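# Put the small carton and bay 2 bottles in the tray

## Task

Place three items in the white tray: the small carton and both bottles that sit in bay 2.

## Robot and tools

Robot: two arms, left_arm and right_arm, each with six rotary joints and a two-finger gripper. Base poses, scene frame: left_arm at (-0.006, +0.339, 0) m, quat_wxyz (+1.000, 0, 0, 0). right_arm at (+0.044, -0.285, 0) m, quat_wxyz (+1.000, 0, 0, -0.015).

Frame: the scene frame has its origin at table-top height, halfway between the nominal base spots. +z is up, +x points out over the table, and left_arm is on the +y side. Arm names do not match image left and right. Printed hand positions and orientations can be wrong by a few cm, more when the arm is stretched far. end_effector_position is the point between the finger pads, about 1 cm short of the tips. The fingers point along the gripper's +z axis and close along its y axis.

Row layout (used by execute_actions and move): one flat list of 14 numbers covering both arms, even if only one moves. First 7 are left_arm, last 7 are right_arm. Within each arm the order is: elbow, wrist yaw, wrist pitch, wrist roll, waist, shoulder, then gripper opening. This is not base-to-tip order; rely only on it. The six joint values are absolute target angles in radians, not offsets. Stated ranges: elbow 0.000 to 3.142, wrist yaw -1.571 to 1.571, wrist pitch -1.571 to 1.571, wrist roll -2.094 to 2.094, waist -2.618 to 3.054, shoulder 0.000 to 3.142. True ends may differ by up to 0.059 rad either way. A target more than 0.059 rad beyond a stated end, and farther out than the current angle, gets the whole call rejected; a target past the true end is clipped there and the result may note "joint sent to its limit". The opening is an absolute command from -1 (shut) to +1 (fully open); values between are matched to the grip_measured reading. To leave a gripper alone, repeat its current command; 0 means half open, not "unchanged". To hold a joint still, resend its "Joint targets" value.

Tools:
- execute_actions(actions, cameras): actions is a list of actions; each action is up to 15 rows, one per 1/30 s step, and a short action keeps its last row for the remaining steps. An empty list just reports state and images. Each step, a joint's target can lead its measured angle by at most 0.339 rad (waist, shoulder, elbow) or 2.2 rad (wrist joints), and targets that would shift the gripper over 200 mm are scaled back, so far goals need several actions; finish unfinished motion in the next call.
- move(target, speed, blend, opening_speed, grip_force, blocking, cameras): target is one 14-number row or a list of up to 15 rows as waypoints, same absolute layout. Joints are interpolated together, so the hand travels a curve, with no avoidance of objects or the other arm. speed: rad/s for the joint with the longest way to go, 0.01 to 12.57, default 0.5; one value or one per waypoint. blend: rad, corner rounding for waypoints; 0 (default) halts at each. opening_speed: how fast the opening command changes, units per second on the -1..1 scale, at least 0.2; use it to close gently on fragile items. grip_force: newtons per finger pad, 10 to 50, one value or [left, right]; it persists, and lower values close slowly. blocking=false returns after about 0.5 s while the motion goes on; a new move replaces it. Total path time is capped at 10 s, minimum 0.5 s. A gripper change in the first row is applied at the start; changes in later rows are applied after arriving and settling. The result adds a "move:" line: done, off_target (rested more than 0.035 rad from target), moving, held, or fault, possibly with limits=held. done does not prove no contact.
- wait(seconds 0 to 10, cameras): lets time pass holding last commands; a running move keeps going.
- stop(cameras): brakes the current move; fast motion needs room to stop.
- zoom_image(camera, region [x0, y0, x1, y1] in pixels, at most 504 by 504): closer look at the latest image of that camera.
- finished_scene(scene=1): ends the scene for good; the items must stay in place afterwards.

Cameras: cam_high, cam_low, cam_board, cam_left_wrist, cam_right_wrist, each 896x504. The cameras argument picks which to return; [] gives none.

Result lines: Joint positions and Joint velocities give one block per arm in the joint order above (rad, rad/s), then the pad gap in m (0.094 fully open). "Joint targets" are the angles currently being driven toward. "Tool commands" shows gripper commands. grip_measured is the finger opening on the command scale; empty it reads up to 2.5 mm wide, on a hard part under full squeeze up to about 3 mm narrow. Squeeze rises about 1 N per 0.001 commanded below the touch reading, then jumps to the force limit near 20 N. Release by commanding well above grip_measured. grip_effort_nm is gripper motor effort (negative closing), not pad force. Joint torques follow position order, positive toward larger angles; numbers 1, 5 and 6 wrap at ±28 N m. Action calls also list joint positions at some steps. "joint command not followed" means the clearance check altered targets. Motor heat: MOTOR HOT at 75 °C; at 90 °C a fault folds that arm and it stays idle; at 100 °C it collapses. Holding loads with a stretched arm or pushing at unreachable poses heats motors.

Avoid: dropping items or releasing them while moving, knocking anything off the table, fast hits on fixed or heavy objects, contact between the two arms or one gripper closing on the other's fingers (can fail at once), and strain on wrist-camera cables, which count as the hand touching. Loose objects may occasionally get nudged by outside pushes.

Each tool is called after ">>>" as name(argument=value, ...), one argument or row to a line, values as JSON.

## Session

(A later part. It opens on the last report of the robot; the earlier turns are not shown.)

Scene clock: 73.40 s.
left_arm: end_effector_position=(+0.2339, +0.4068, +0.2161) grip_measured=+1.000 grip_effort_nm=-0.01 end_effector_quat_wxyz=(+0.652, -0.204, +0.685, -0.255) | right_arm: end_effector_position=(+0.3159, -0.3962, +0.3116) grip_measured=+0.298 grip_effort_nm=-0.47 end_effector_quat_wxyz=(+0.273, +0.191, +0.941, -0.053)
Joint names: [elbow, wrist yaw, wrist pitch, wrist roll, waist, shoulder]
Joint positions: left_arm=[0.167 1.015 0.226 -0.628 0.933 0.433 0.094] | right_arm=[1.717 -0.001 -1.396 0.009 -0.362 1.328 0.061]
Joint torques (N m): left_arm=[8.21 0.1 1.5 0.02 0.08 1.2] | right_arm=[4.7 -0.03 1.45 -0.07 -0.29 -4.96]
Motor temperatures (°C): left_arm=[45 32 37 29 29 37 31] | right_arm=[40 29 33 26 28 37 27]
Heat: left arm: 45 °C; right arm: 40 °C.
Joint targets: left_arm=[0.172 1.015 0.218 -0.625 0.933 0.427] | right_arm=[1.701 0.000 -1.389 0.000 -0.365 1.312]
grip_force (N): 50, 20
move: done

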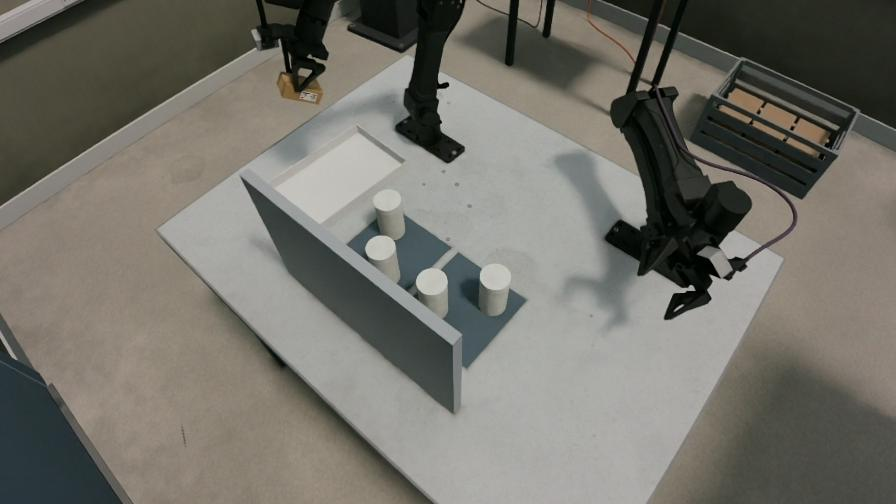

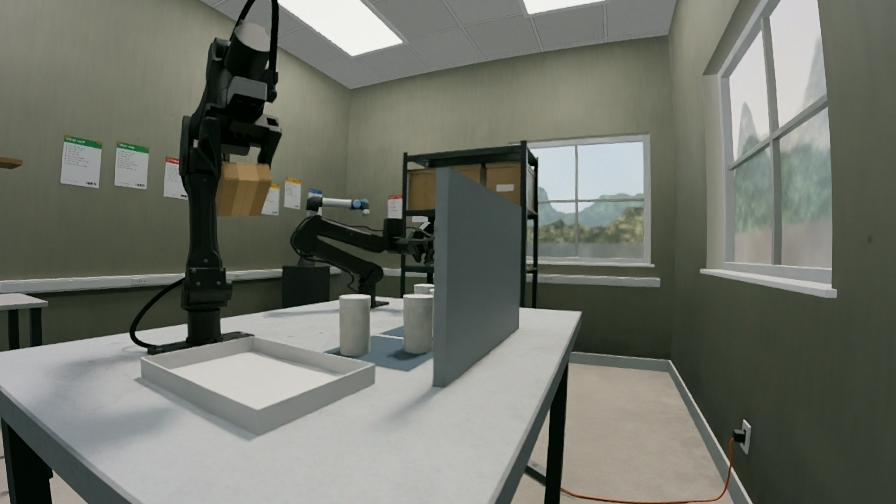

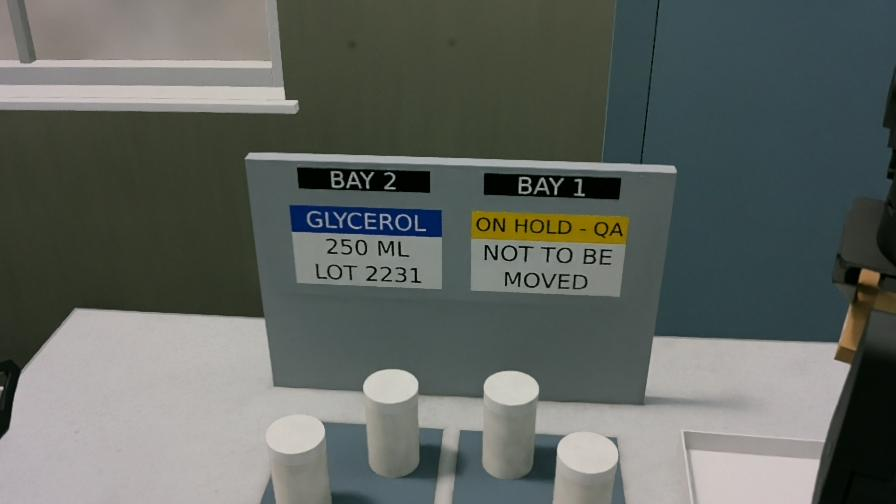

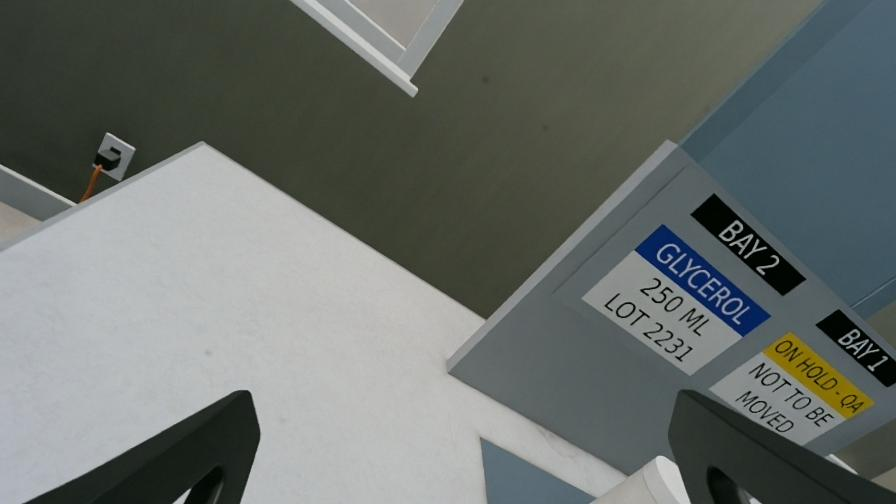

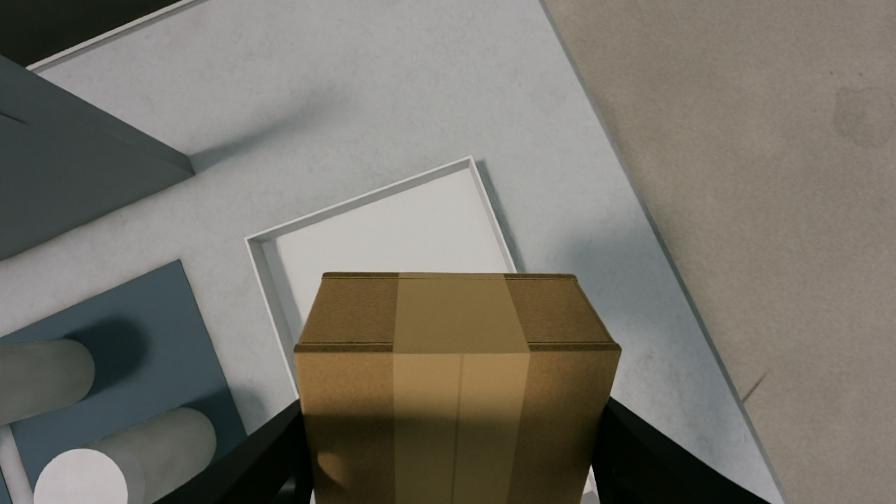

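>>> move(
  target=[0.172,1.015,0.218,-0.625,0.933,0.427,1,1.057,0,-1.214,0,-0.397,1.414,0.15],
  speed=0.4,
  cameras=["cam_low","cam_high","cam_right_wrist"],
)

>>> zoom_image(
  camera="cam_low",
  region=[120, 200, 400, 440],
)

>>> zoom_image(
  camera="cam_high",
  region=[250, 60, 500, 240],
)

Scene clock: 79.13 s.
left_arm: end_effector_position=(+0.2339, +0.4068, +0.2161) grip_measured=+1.000 grip_effort_nm=-0.02 end_effector_quat_wxyz=(+0.652, -0.204, +0.685, -0.255) | right_arm: end_effector_position=(+0.2541, -0.3779, +0.1055) grip_measured=+0.298 grip_effort_nm=-0.46 end_effector_quat_wxyz=(+0.006, +0.213, +0.977, -0.001)
Joint names: [elbow, wrist yaw, wrist pitch, wrist roll, waist, shoulder]
Joint positions: left_arm=[0.167 1.015 0.226 -0.628 0.933 0.433 0.094] | right_arm=[1.072 -0.001 -1.227 0.008 -0.391 1.403 0.061]
Joint torques (N m): left_arm=[8.13 0.06 1.55 0 -0.06 1.33] | right_arm=[5.03 -0.01 0.5 -0.07 -0.49 -3.96]
Heat: left arm: 45 °C; right arm: 40 °C.
Joint targets: left_arm=[0.172 1.015 0.218 -0.625 0.933 0.427] | right_arm=[1.057 0.000 -1.214 0.000 -0.397 1.414]
grip_force (N): 50, 20
move: done
Images, in order (width x height): cam_high 896x504, cam_low 896x504, cam_right_wrist 896x504.

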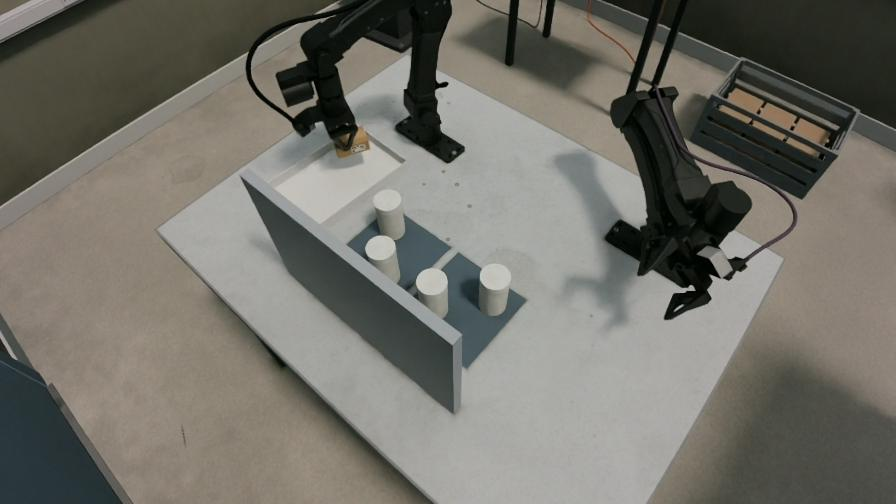

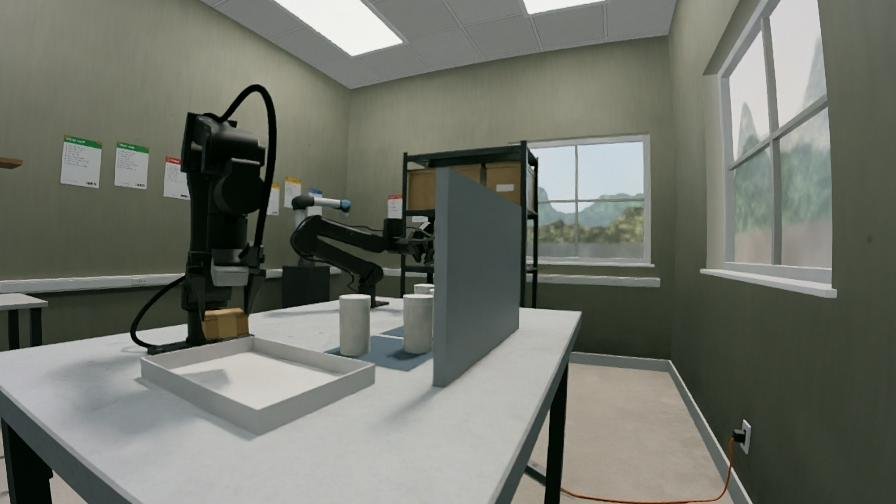

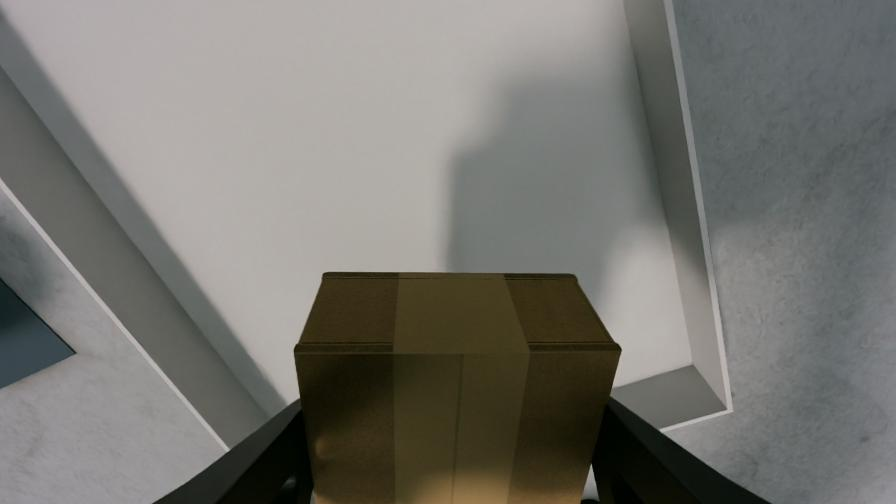

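Scaled by 1.800 from the camera's 896x504 image, which has a finer 1280x720 frame.

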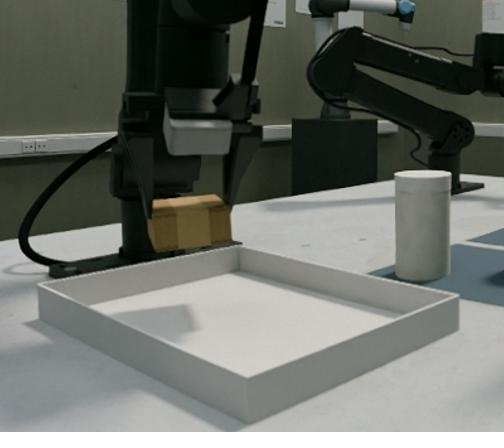

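Scaled by 2.016 from the camera's 896x504 image, which has a finer 1280x720 frame.

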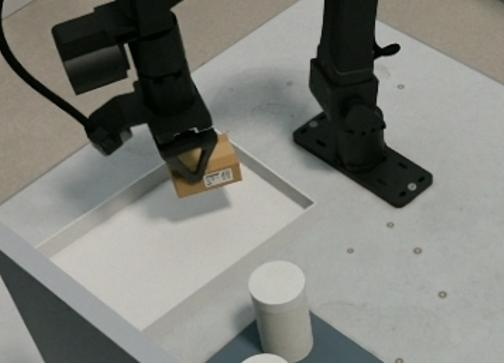

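>>> move(
  target=[
    [0.172,1.015,0.218,-0.625,0.933,0.427,1,1.084,0,-1.144,-0.379,-0.349,1.511,0.15],
    [0.172,1.015,0.218,-0.625,0.933,0.427,1,1.0,0,-1.027,-0.379,-0.349,1.5395,0.15],
  ],
  speed=[0.3,0.1],
  cameras=["cam_low","cam_high","cam_right_wrist"],
)

>>> zoom_image(
  camera="cam_low",
  region=[120, 260, 400, 440],
)

Scene clock: 87.50 s.
left_arm: end_effector_position=(+0.2339, +0.4068, +0.2161) grip_measured=+1.000 grip_effort_nm=-0.01 end_effector_quat_wxyz=(+0.652, -0.204, +0.685, -0.255) | right_arm: end_effector_position=(+0.2823, -0.3805, +0.0661) grip_measured=+0.298 grip_effort_nm=-0.47 end_effector_quat_wxyz=(+0.012, +0.007, +1.000, -0.005)
Joint names: [elbow, wrist yaw, wrist pitch, wrist roll, waist, shoulder]
Joint positions: left_arm=[0.167 1.015 0.226 -0.628 0.933 0.433 0.094] | right_arm=[1.018 -0.001 -1.04 -0.371 -0.355 1.522 0.061]
Joint torques (N m): left_arm=[8.1 -0.02 1.51 0.02 -0.03 1.33] | right_arm=[4.71 0 0.46 -0.1 0.51 -4.33]
Heat: left arm: 45 °C; right arm: 39 °C.
Joint targets: left_arm=[0.172 1.015 0.218 -0.625 0.933 0.427] | right_arm=[1.000 0.000 -1.027 -0.379 -0.349 1.540]
grip_force (N): 50, 20
move: done
Images, in order (width x height): cam_high 896x504, cam_low 896x504, cam_right_wrist 896x504.

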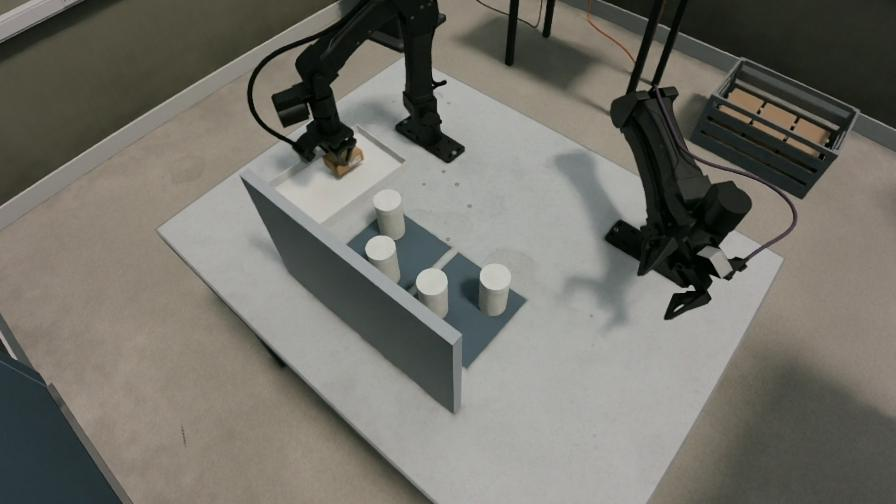

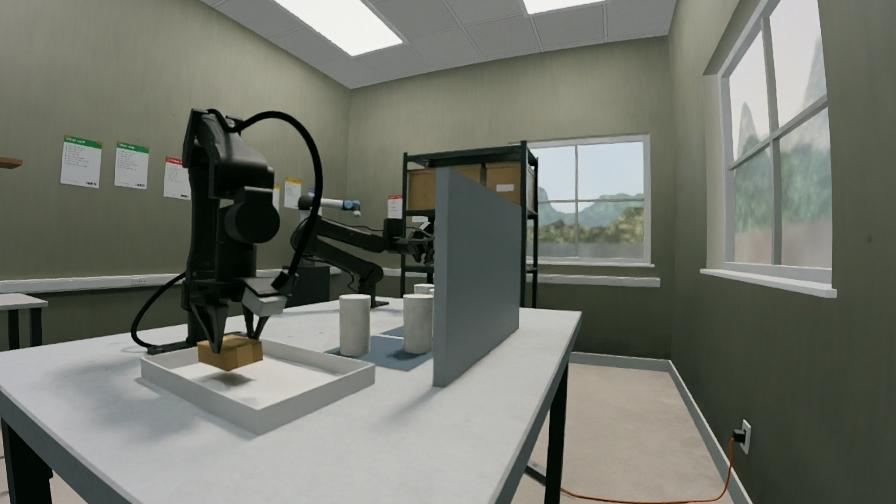

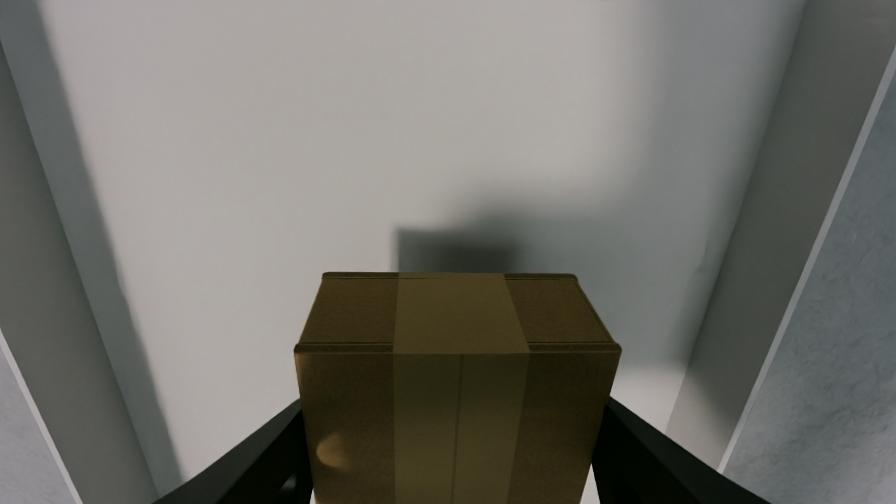

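Scaled by 1.800 from the camera's 896x504 image, which has a finer 1280x720 frame.

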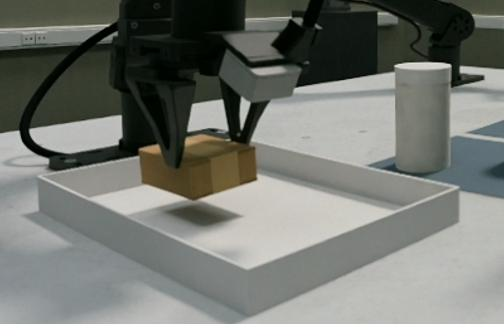

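>>> move(
  target=[0.172,1.015,0.218,-0.625,0.933,0.427,1,0.945,0,-0.96,-0.379,-0.349,1.556,0.15],
  speed=0.1,
  cameras=["cam_low","cam_right_wrist"],
)

>>> zoom_image(
  camera="cam_low",
  region=[120, 260, 400, 440],
)

Scene clock: 90.00 s.
left_arm: end_effector_position=(+0.2339, +0.4068, +0.2161) grip_measured=+1.000 grip_effort_nm=-0.01 end_effector_quat_wxyz=(+0.652, -0.204, +0.685, -0.255) | right_arm: end_effector_position=(+0.2802, -0.3797, +0.0490) grip_measured=+0.298 grip_effort_nm=-0.47 end_effector_quat_wxyz=(+0.010, +0.007, +1.000, -0.004)
Joint names: [elbow, wrist yaw, wrist pitch, wrist roll, waist, shoulder]
Joint positions: left_arm=[0.167 1.015 0.226 -0.628 0.933 0.433 0.094] | right_arm=[0.963 -0.001 -0.974 -0.371 -0.355 1.539 0.061]
Joint torques (N m): left_arm=[8.24 0.03 1.46 -0.01 -0.05 1.26] | right_arm=[4.4 -0.01 0.49 -0.09 0.42 -4.36]
Heat: left arm: 45 °C; right arm: 39 °C.
Joint targets: left_arm=[0.172 1.015 0.218 -0.625 0.933 0.427] | right_arm=[0.945 0.000 -0.960 -0.379 -0.349 1.556]
grip_force (N): 50, 20
move: done
Images, in order (width x height): cam_low 896x504, cam_right_wrist 896x504.

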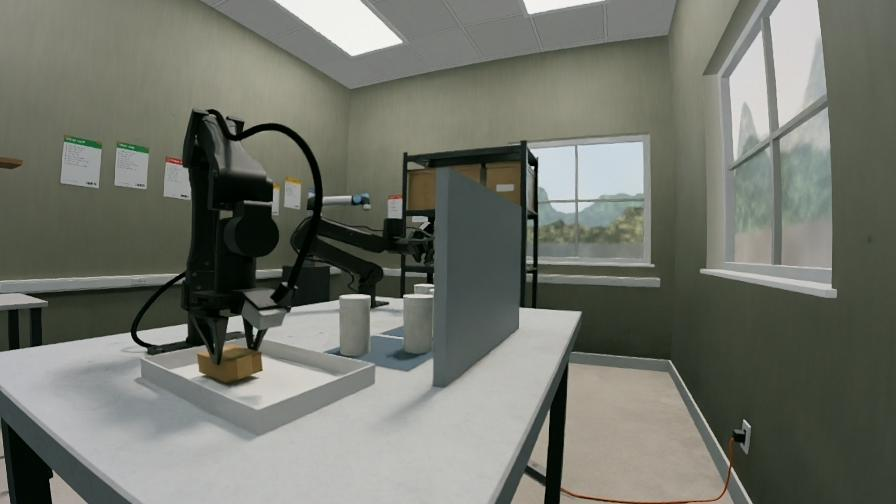

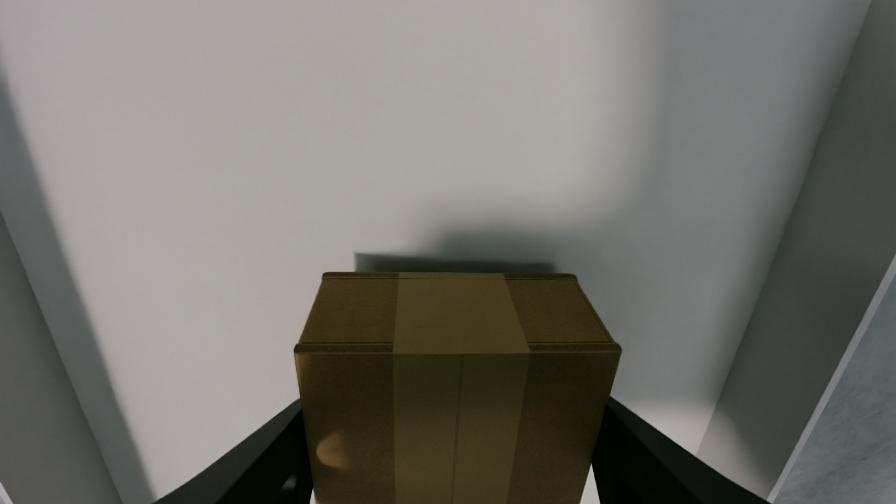

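Scaled by 1.800 from the camera's 896x504 image, which has a finer 1280x720 frame.

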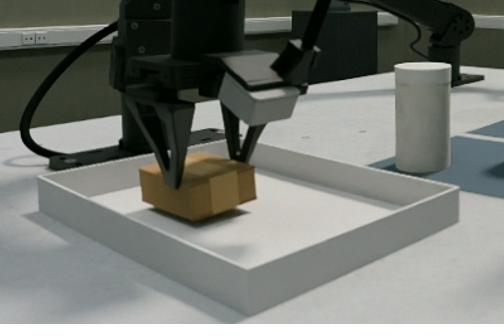

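>>> move(
  target=[0.172,1.015,0.218,-0.625,0.933,0.427,1,0.922,0,-0.93,-0.379,-0.349,1.5625,0.15],
  speed=0.06,
  cameras=["cam_low","cam_right_wrist"],
)

>>> zoom_image(
  camera="cam_low",
  region=[180, 320, 300, 400],
)

Scene clock: 91.83 s.
left_arm: end_effector_position=(+0.2339, +0.4068, +0.2161) grip_measured=+1.000 grip_effort_nm=-0.02 end_effector_quat_wxyz=(+0.652, -0.204, +0.685, -0.255) | right_arm: end_effector_position=(+0.2793, -0.3793, +0.0422) grip_measured=+0.298 grip_effort_nm=-0.46 end_effector_quat_wxyz=(+0.010, +0.007, +1.000, -0.004)
Joint names: [elbow, wrist yaw, wrist pitch, wrist roll, waist, shoulder]
Joint positions: left_arm=[0.167 1.015 0.226 -0.628 0.933 0.433 0.094] | right_arm=[0.941 -0.001 -0.946 -0.371 -0.355 1.545 0.061]
Joint torques (N m): left_arm=[8.17 0.02 1.53 0 -0.01 1.07] | right_arm=[4.45 0.01 0.51 -0.07 0.5 -4.26]
Heat: left arm: 45 °C; right arm: 39 °C.
Joint targets: left_arm=[0.172 1.015 0.218 -0.625 0.933 0.427] | right_arm=[0.922 0.000 -0.930 -0.379 -0.349 1.563]
grip_force (N): 50, 20
move: done
Images, in order (width x height): cam_low 896x504, cam_right_wrist 896x504.

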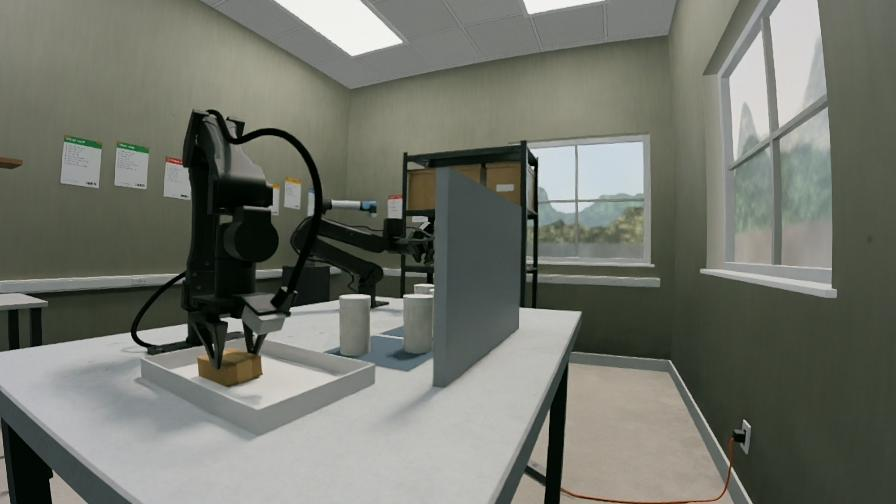

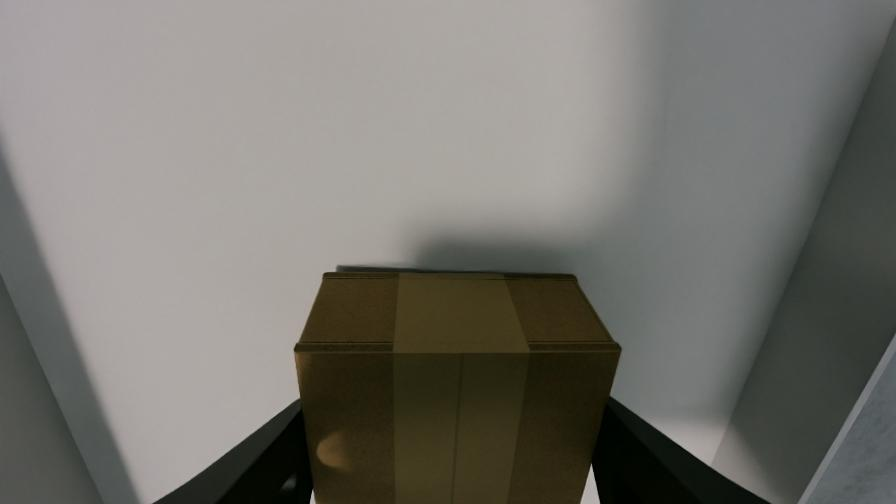

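Scaled by 4.200 from the camera's 896x504 image, which has a finer 1280x720 frame.

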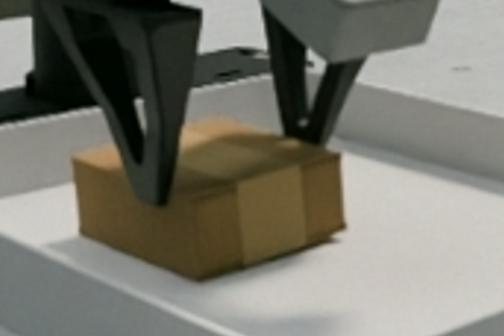

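Nearly down (~2 mm). One more tiny step, then release.

>>> move(
  target=[
    [0.172,1.015,0.218,-0.625,0.933,0.427,1,0.914,0,-0.92,-0.379,-0.349,1.565,0.15],
    [0.172,1.015,0.218,-0.625,0.933,0.427,1,0.914,0,-0.92,-0.379,-0.349,1.565,0.7],
  ],
  speed=0.05,
  opening_speed=0.5,
  cameras=["cam_low","cam_right_wrist"],
)

Scene clock: 96.10 s.
left_arm: end_effector_position=(+0.2339, +0.4068, +0.2161) grip_measured=+1.000 grip_effort_nm=-0.02 end_effector_quat_wxyz=(+0.652, -0.204, +0.685, -0.255) | right_arm: end_effector_position=(+0.2814, -0.3801, +0.0418) grip_measured=+0.698 grip_effort_nm=0.10 end_effector_quat_wxyz=(+0.014, +0.007, +1.000, -0.005)
Joint names: [elbow, wrist yaw, wrist pitch, wrist roll, waist, shoulder]
Joint positions: left_arm=[0.167 1.015 0.226 -0.628 0.933 0.433 0.094] | right_arm=[0.938 -0.001 -0.934 -0.371 -0.355 1.545 0.08]
Joint torques (N m): left_arm=[7.99 0.04 1.52 0 -0.24 1.21] | right_arm=[4.03 -0.01 0.52 -0.08 0.47 -4.05]
Heat: left arm: 45 °C; right arm: 39 °C.
Joint targets: left_arm=[0.172 1.015 0.218 -0.625 0.933 0.427] | right_arm=[0.914 0.000 -0.920 -0.379 -0.349 1.565]
grip_force (N): 50, 20
move: done
Images, in order (width x height): cam_low 896x504, cam_right_wrist 896x504.

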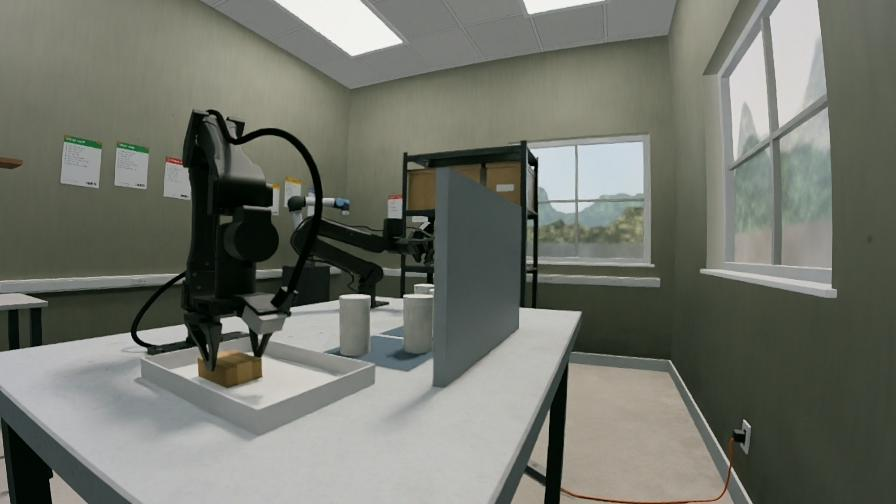

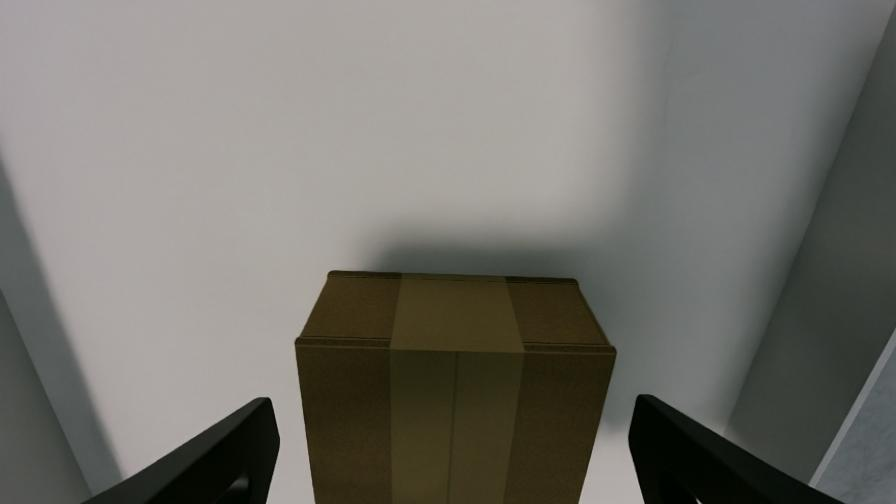

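>>> move(
  target=[
    [0.172,1.015,0.218,-0.625,0.933,0.427,1,1.364,0,-1.438,-0.379,-0.349,1.497,1],
    [0.172,1.015,0.218,-0.625,0.933,0.427,1,1.701,0,-1.389,0,-0.2,1.312,1],
    [0.172,1.015,0.218,-0.625,0.933,0.427,1,1.701,0,-1.389,0,1.028,1.312,1],
    [0.172,1.015,0.218,-0.625,0.933,0.427,1,0.961,0,-0.142,0,1.028,1.519,1],
  ],
  speed=[0.3,0.7,0.8,0.6],
  blend=[0.05,0.15,0.1,0],
)

Scene clock: 117.17 s.
left_arm: end_effector_position=(+0.2339, +0.4068, +0.2161) grip_measured=+1.000 grip_effort_nm=-0.02 end_effector_quat_wxyz=(+0.652, -0.204, +0.685, -0.255) | right_arm: end_effector_position=(+0.2825, +0.0834, +0.1538) grip_measured=+0.999 grip_effort_nm=0.09 end_effector_quat_wxyz=(+0.379, -0.433, +0.792, +0.204)
Joint names: [elbow, wrist yaw, wrist pitch, wrist roll, waist, shoulder]
Joint positions: left_arm=[0.167 1.015 0.226 -0.628 0.933 0.433 0.094] | right_arm=[0.98 0 -0.158 -0.008 1.023 1.503 0.094]
Joint torques (N m): left_arm=[8.05 0.03 1.52 0.03 0.08 1.01] | right_arm=[5.81 -0.01 2 0.1 0.49 -5.39]
Heat: left arm: 45 °C; right arm: 39 °C.
Joint targets: left_arm=[0.172 1.015 0.218 -0.625 0.933 0.427] | right_arm=[0.961 0.000 -0.142 0.000 1.028 1.519]
grip_force (N): 50, 20
move: done

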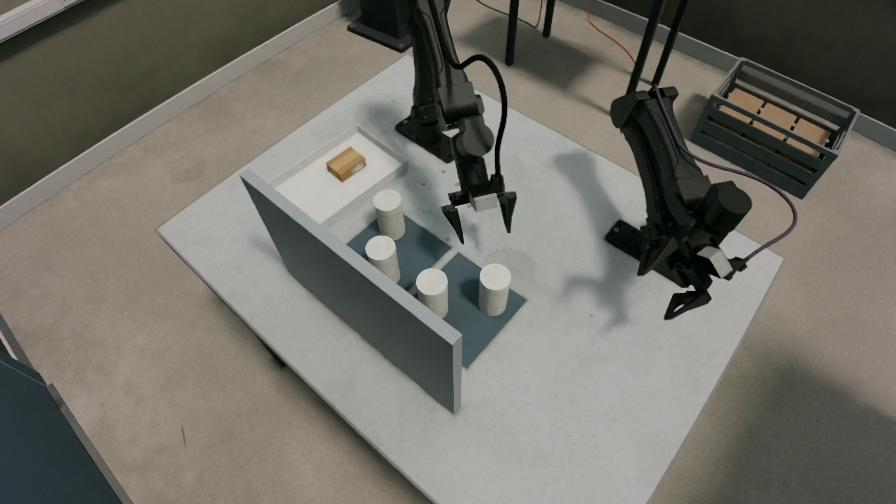

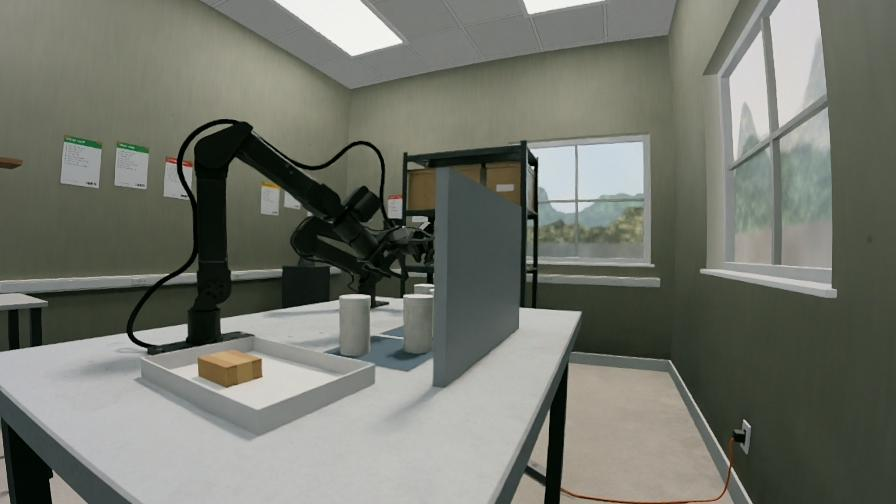

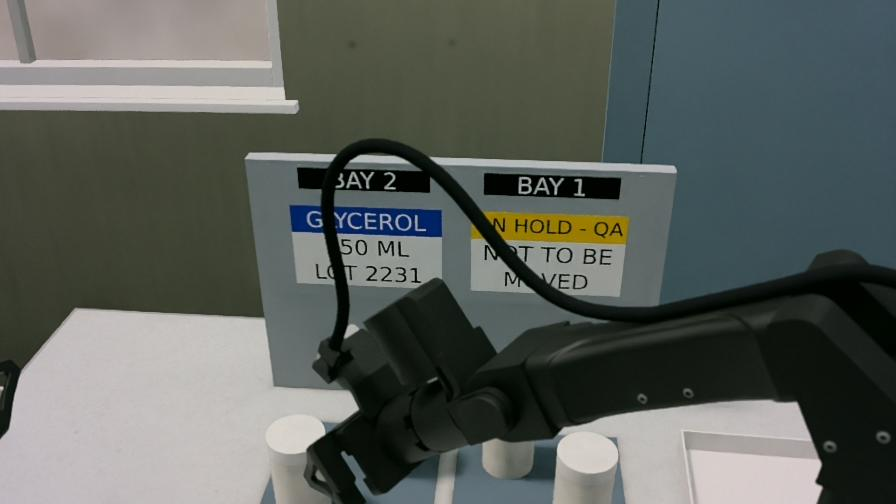

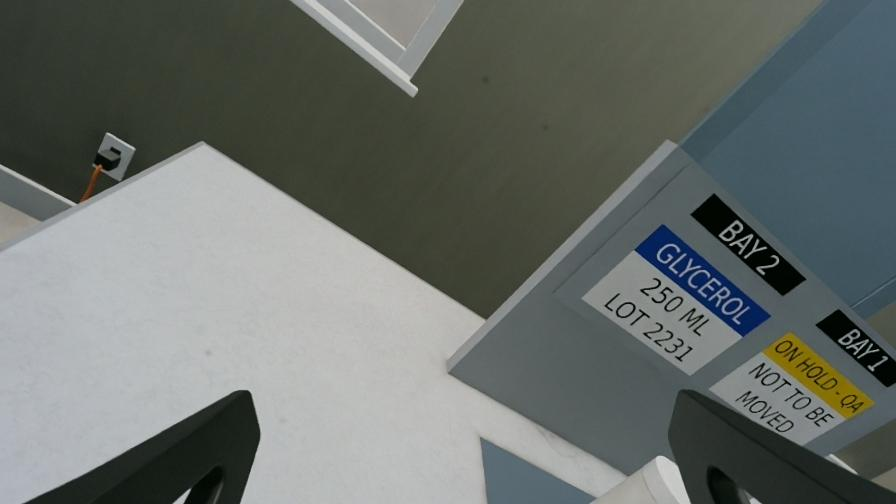

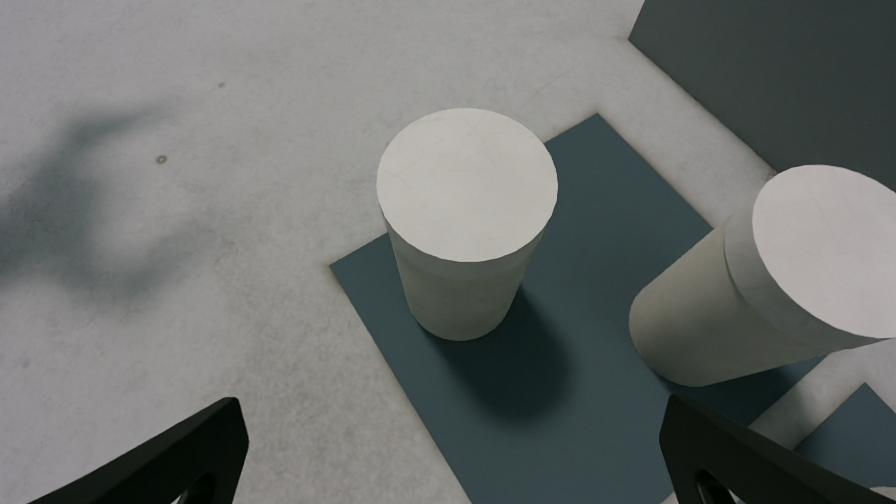

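>>> move(
  target=[0.172,1.015,0.218,-0.625,0.933,0.427,1,1.122,0,0.115,0,1.026,1.937,1],
  speed=0.2,
  cameras=["cam_high","cam_low","cam_board","cam_right_wrist"],
)

>>> zoom_image(
  camera="cam_high",
  region=[400, 180, 580, 340],
)

Scene clock: 128.13 s.
left_arm: end_effector_position=(+0.2339, +0.4068, +0.2161) grip_measured=+1.000 grip_effort_nm=-0.02 end_effector_quat_wxyz=(+0.652, -0.204, +0.685, -0.255) | right_arm: end_effector_position=(+0.3189, +0.1392, +0.0622) grip_measured=+0.999 grip_effort_nm=0.09 end_effector_quat_wxyz=(+0.361, -0.438, +0.800, +0.194)
Joint names: [elbow, wrist yaw, wrist pitch, wrist roll, waist, shoulder]
Joint positions: left_arm=[0.167 1.015 0.226 -0.628 0.933 0.433 0.094] | right_arm=[1.086 0 0.097 -0.008 1.023 1.91 0.094]
Joint torques (N m): left_arm=[8.29 0.05 1.5 0 -0.1 1.25] | right_arm=[9.26 0 1.95 0.1 0.28 -7.43]
Heat: left arm: 45 °C; right arm: 40 °C.
Joint targets: left_arm=[0.172 1.015 0.218 -0.625 0.933 0.427] | right_arm=[1.122 0.000 0.115 0.000 1.026 1.937]
grip_force (N): 50, 20
move: off_target (right_arm); right_arm: the elbow is farthest, 0.036 rad from its target
Images, in order (width x height): cam_high 896x504, cam_low 896x504, cam_board 896x504, cam_right_wrist 896x504.

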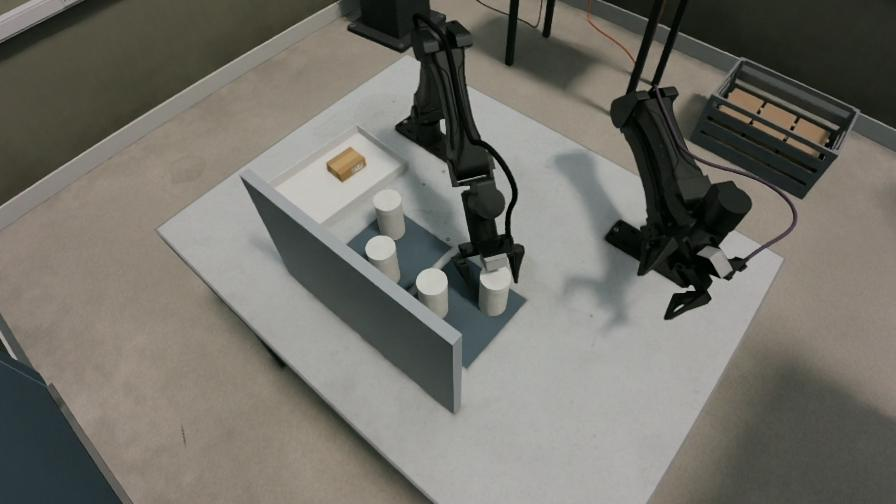

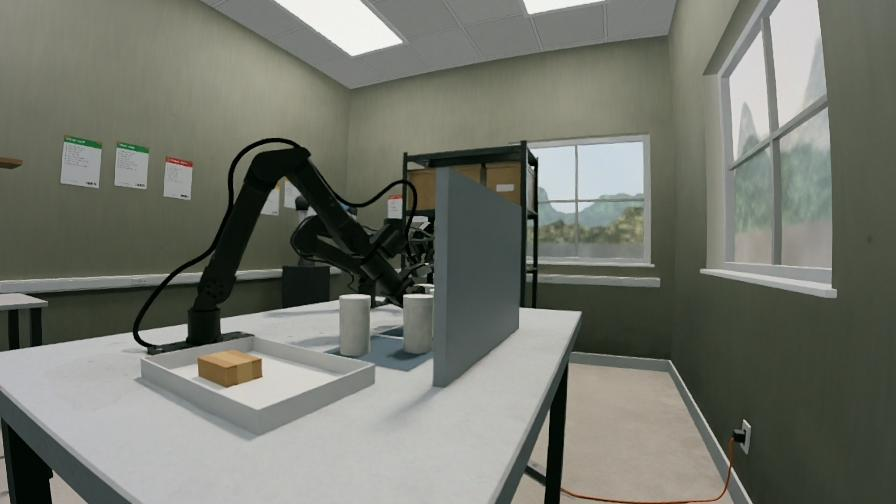

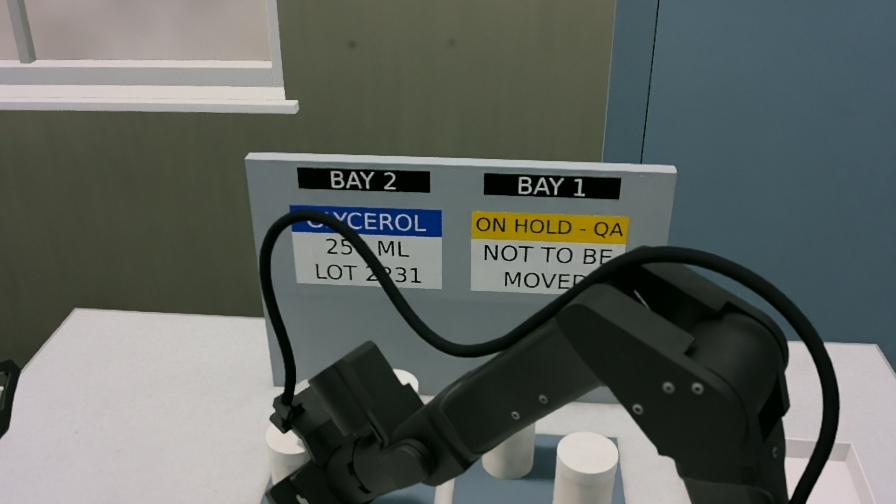

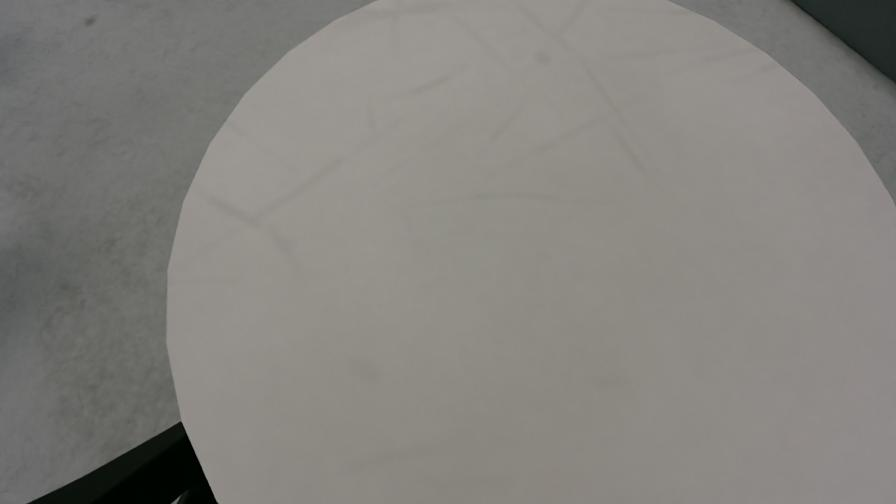

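Scaled by 2.800 from the camera's 896x504 image, which has a finer 1280x720 frame.

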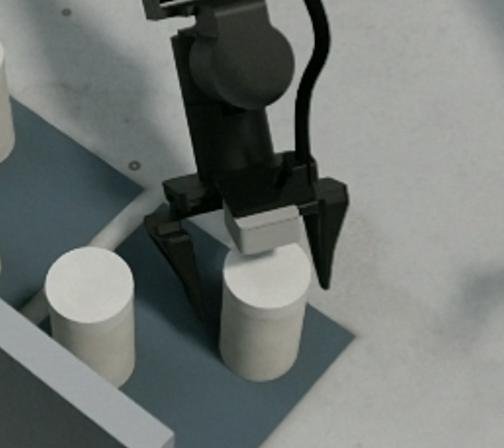

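>>> move(
  target=[0.172,1.015,0.218,-0.625,0.933,0.427,1,1.183,0,0.086,0,1.012,1.969,1],
  speed=0.08,
  cameras=["cam_high","cam_right_wrist"],
)

>>> zoom_image(
  camera="cam_high",
  region=[400, 180, 580, 340],
)

Scene clock: 137.50 s.
left_arm: end_effector_position=(+0.2339, +0.4068, +0.2161) grip_measured=+1.000 grip_effort_nm=-0.01 end_effector_quat_wxyz=(+0.652, -0.204, +0.685, -0.255) | right_arm: end_effector_position=(+0.3298, +0.1508, +0.0717) grip_measured=+0.999 grip_effort_nm=0.09 end_effector_quat_wxyz=(+0.372, -0.433, +0.797, +0.198)
Joint names: [elbow, wrist yaw, wrist pitch, wrist roll, waist, shoulder]
Joint positions: left_arm=[0.167 1.015 0.226 -0.628 0.933 0.433 0.094] | right_arm=[1.149 0 0.087 -0.008 1.018 1.938 0.094]
Joint torques (N m): left_arm=[8.16 0.04 1.51 0 -0.23 1.2] | right_arm=[9.36 0.01 1.74 0.08 -0.4 -7.39]
Heat: left arm: 45 °C; right arm: 41 °C.
Joint targets: left_arm=[0.172 1.015 0.218 -0.625 0.933 0.427] | right_arm=[1.183 0.000 0.086 0.000 1.012 1.969]
grip_force (N): 50, 20
move: done
Images, in order (width x height): cam_high 896x504, cam_right_wrist 896x504.

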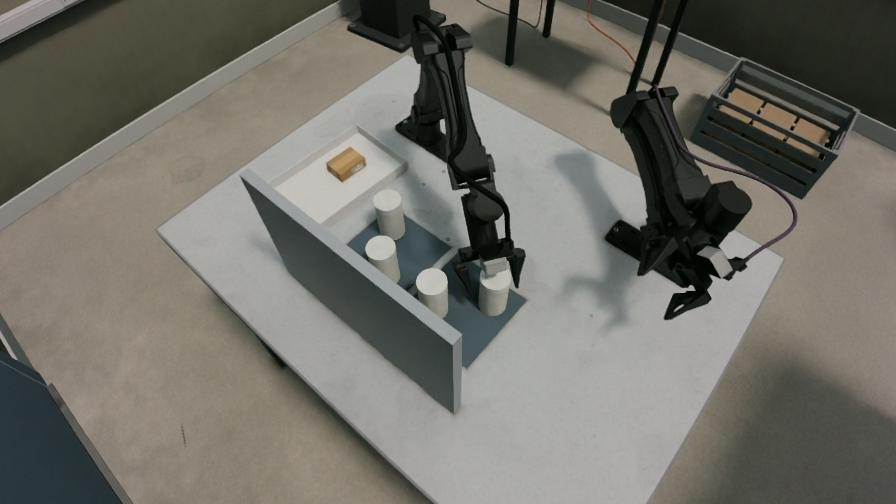

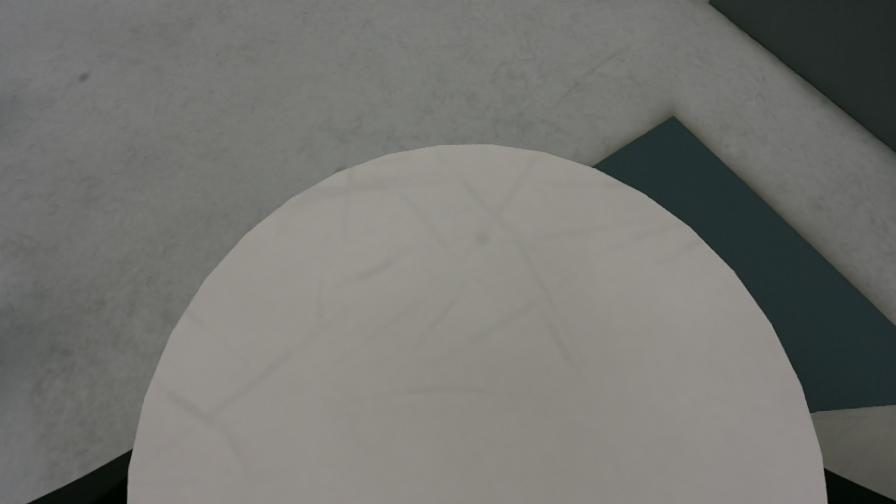

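Scaled by 2.800 from the camera's 896x504 image, which has a finer 1280x720 frame.

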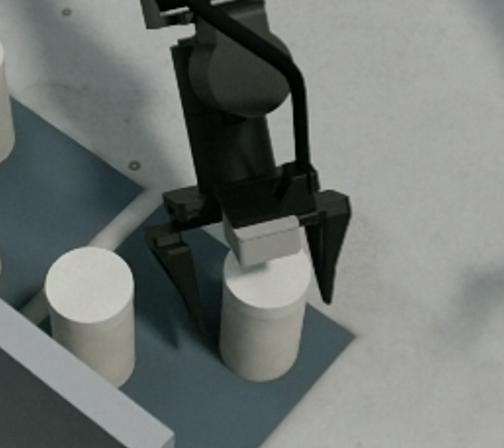

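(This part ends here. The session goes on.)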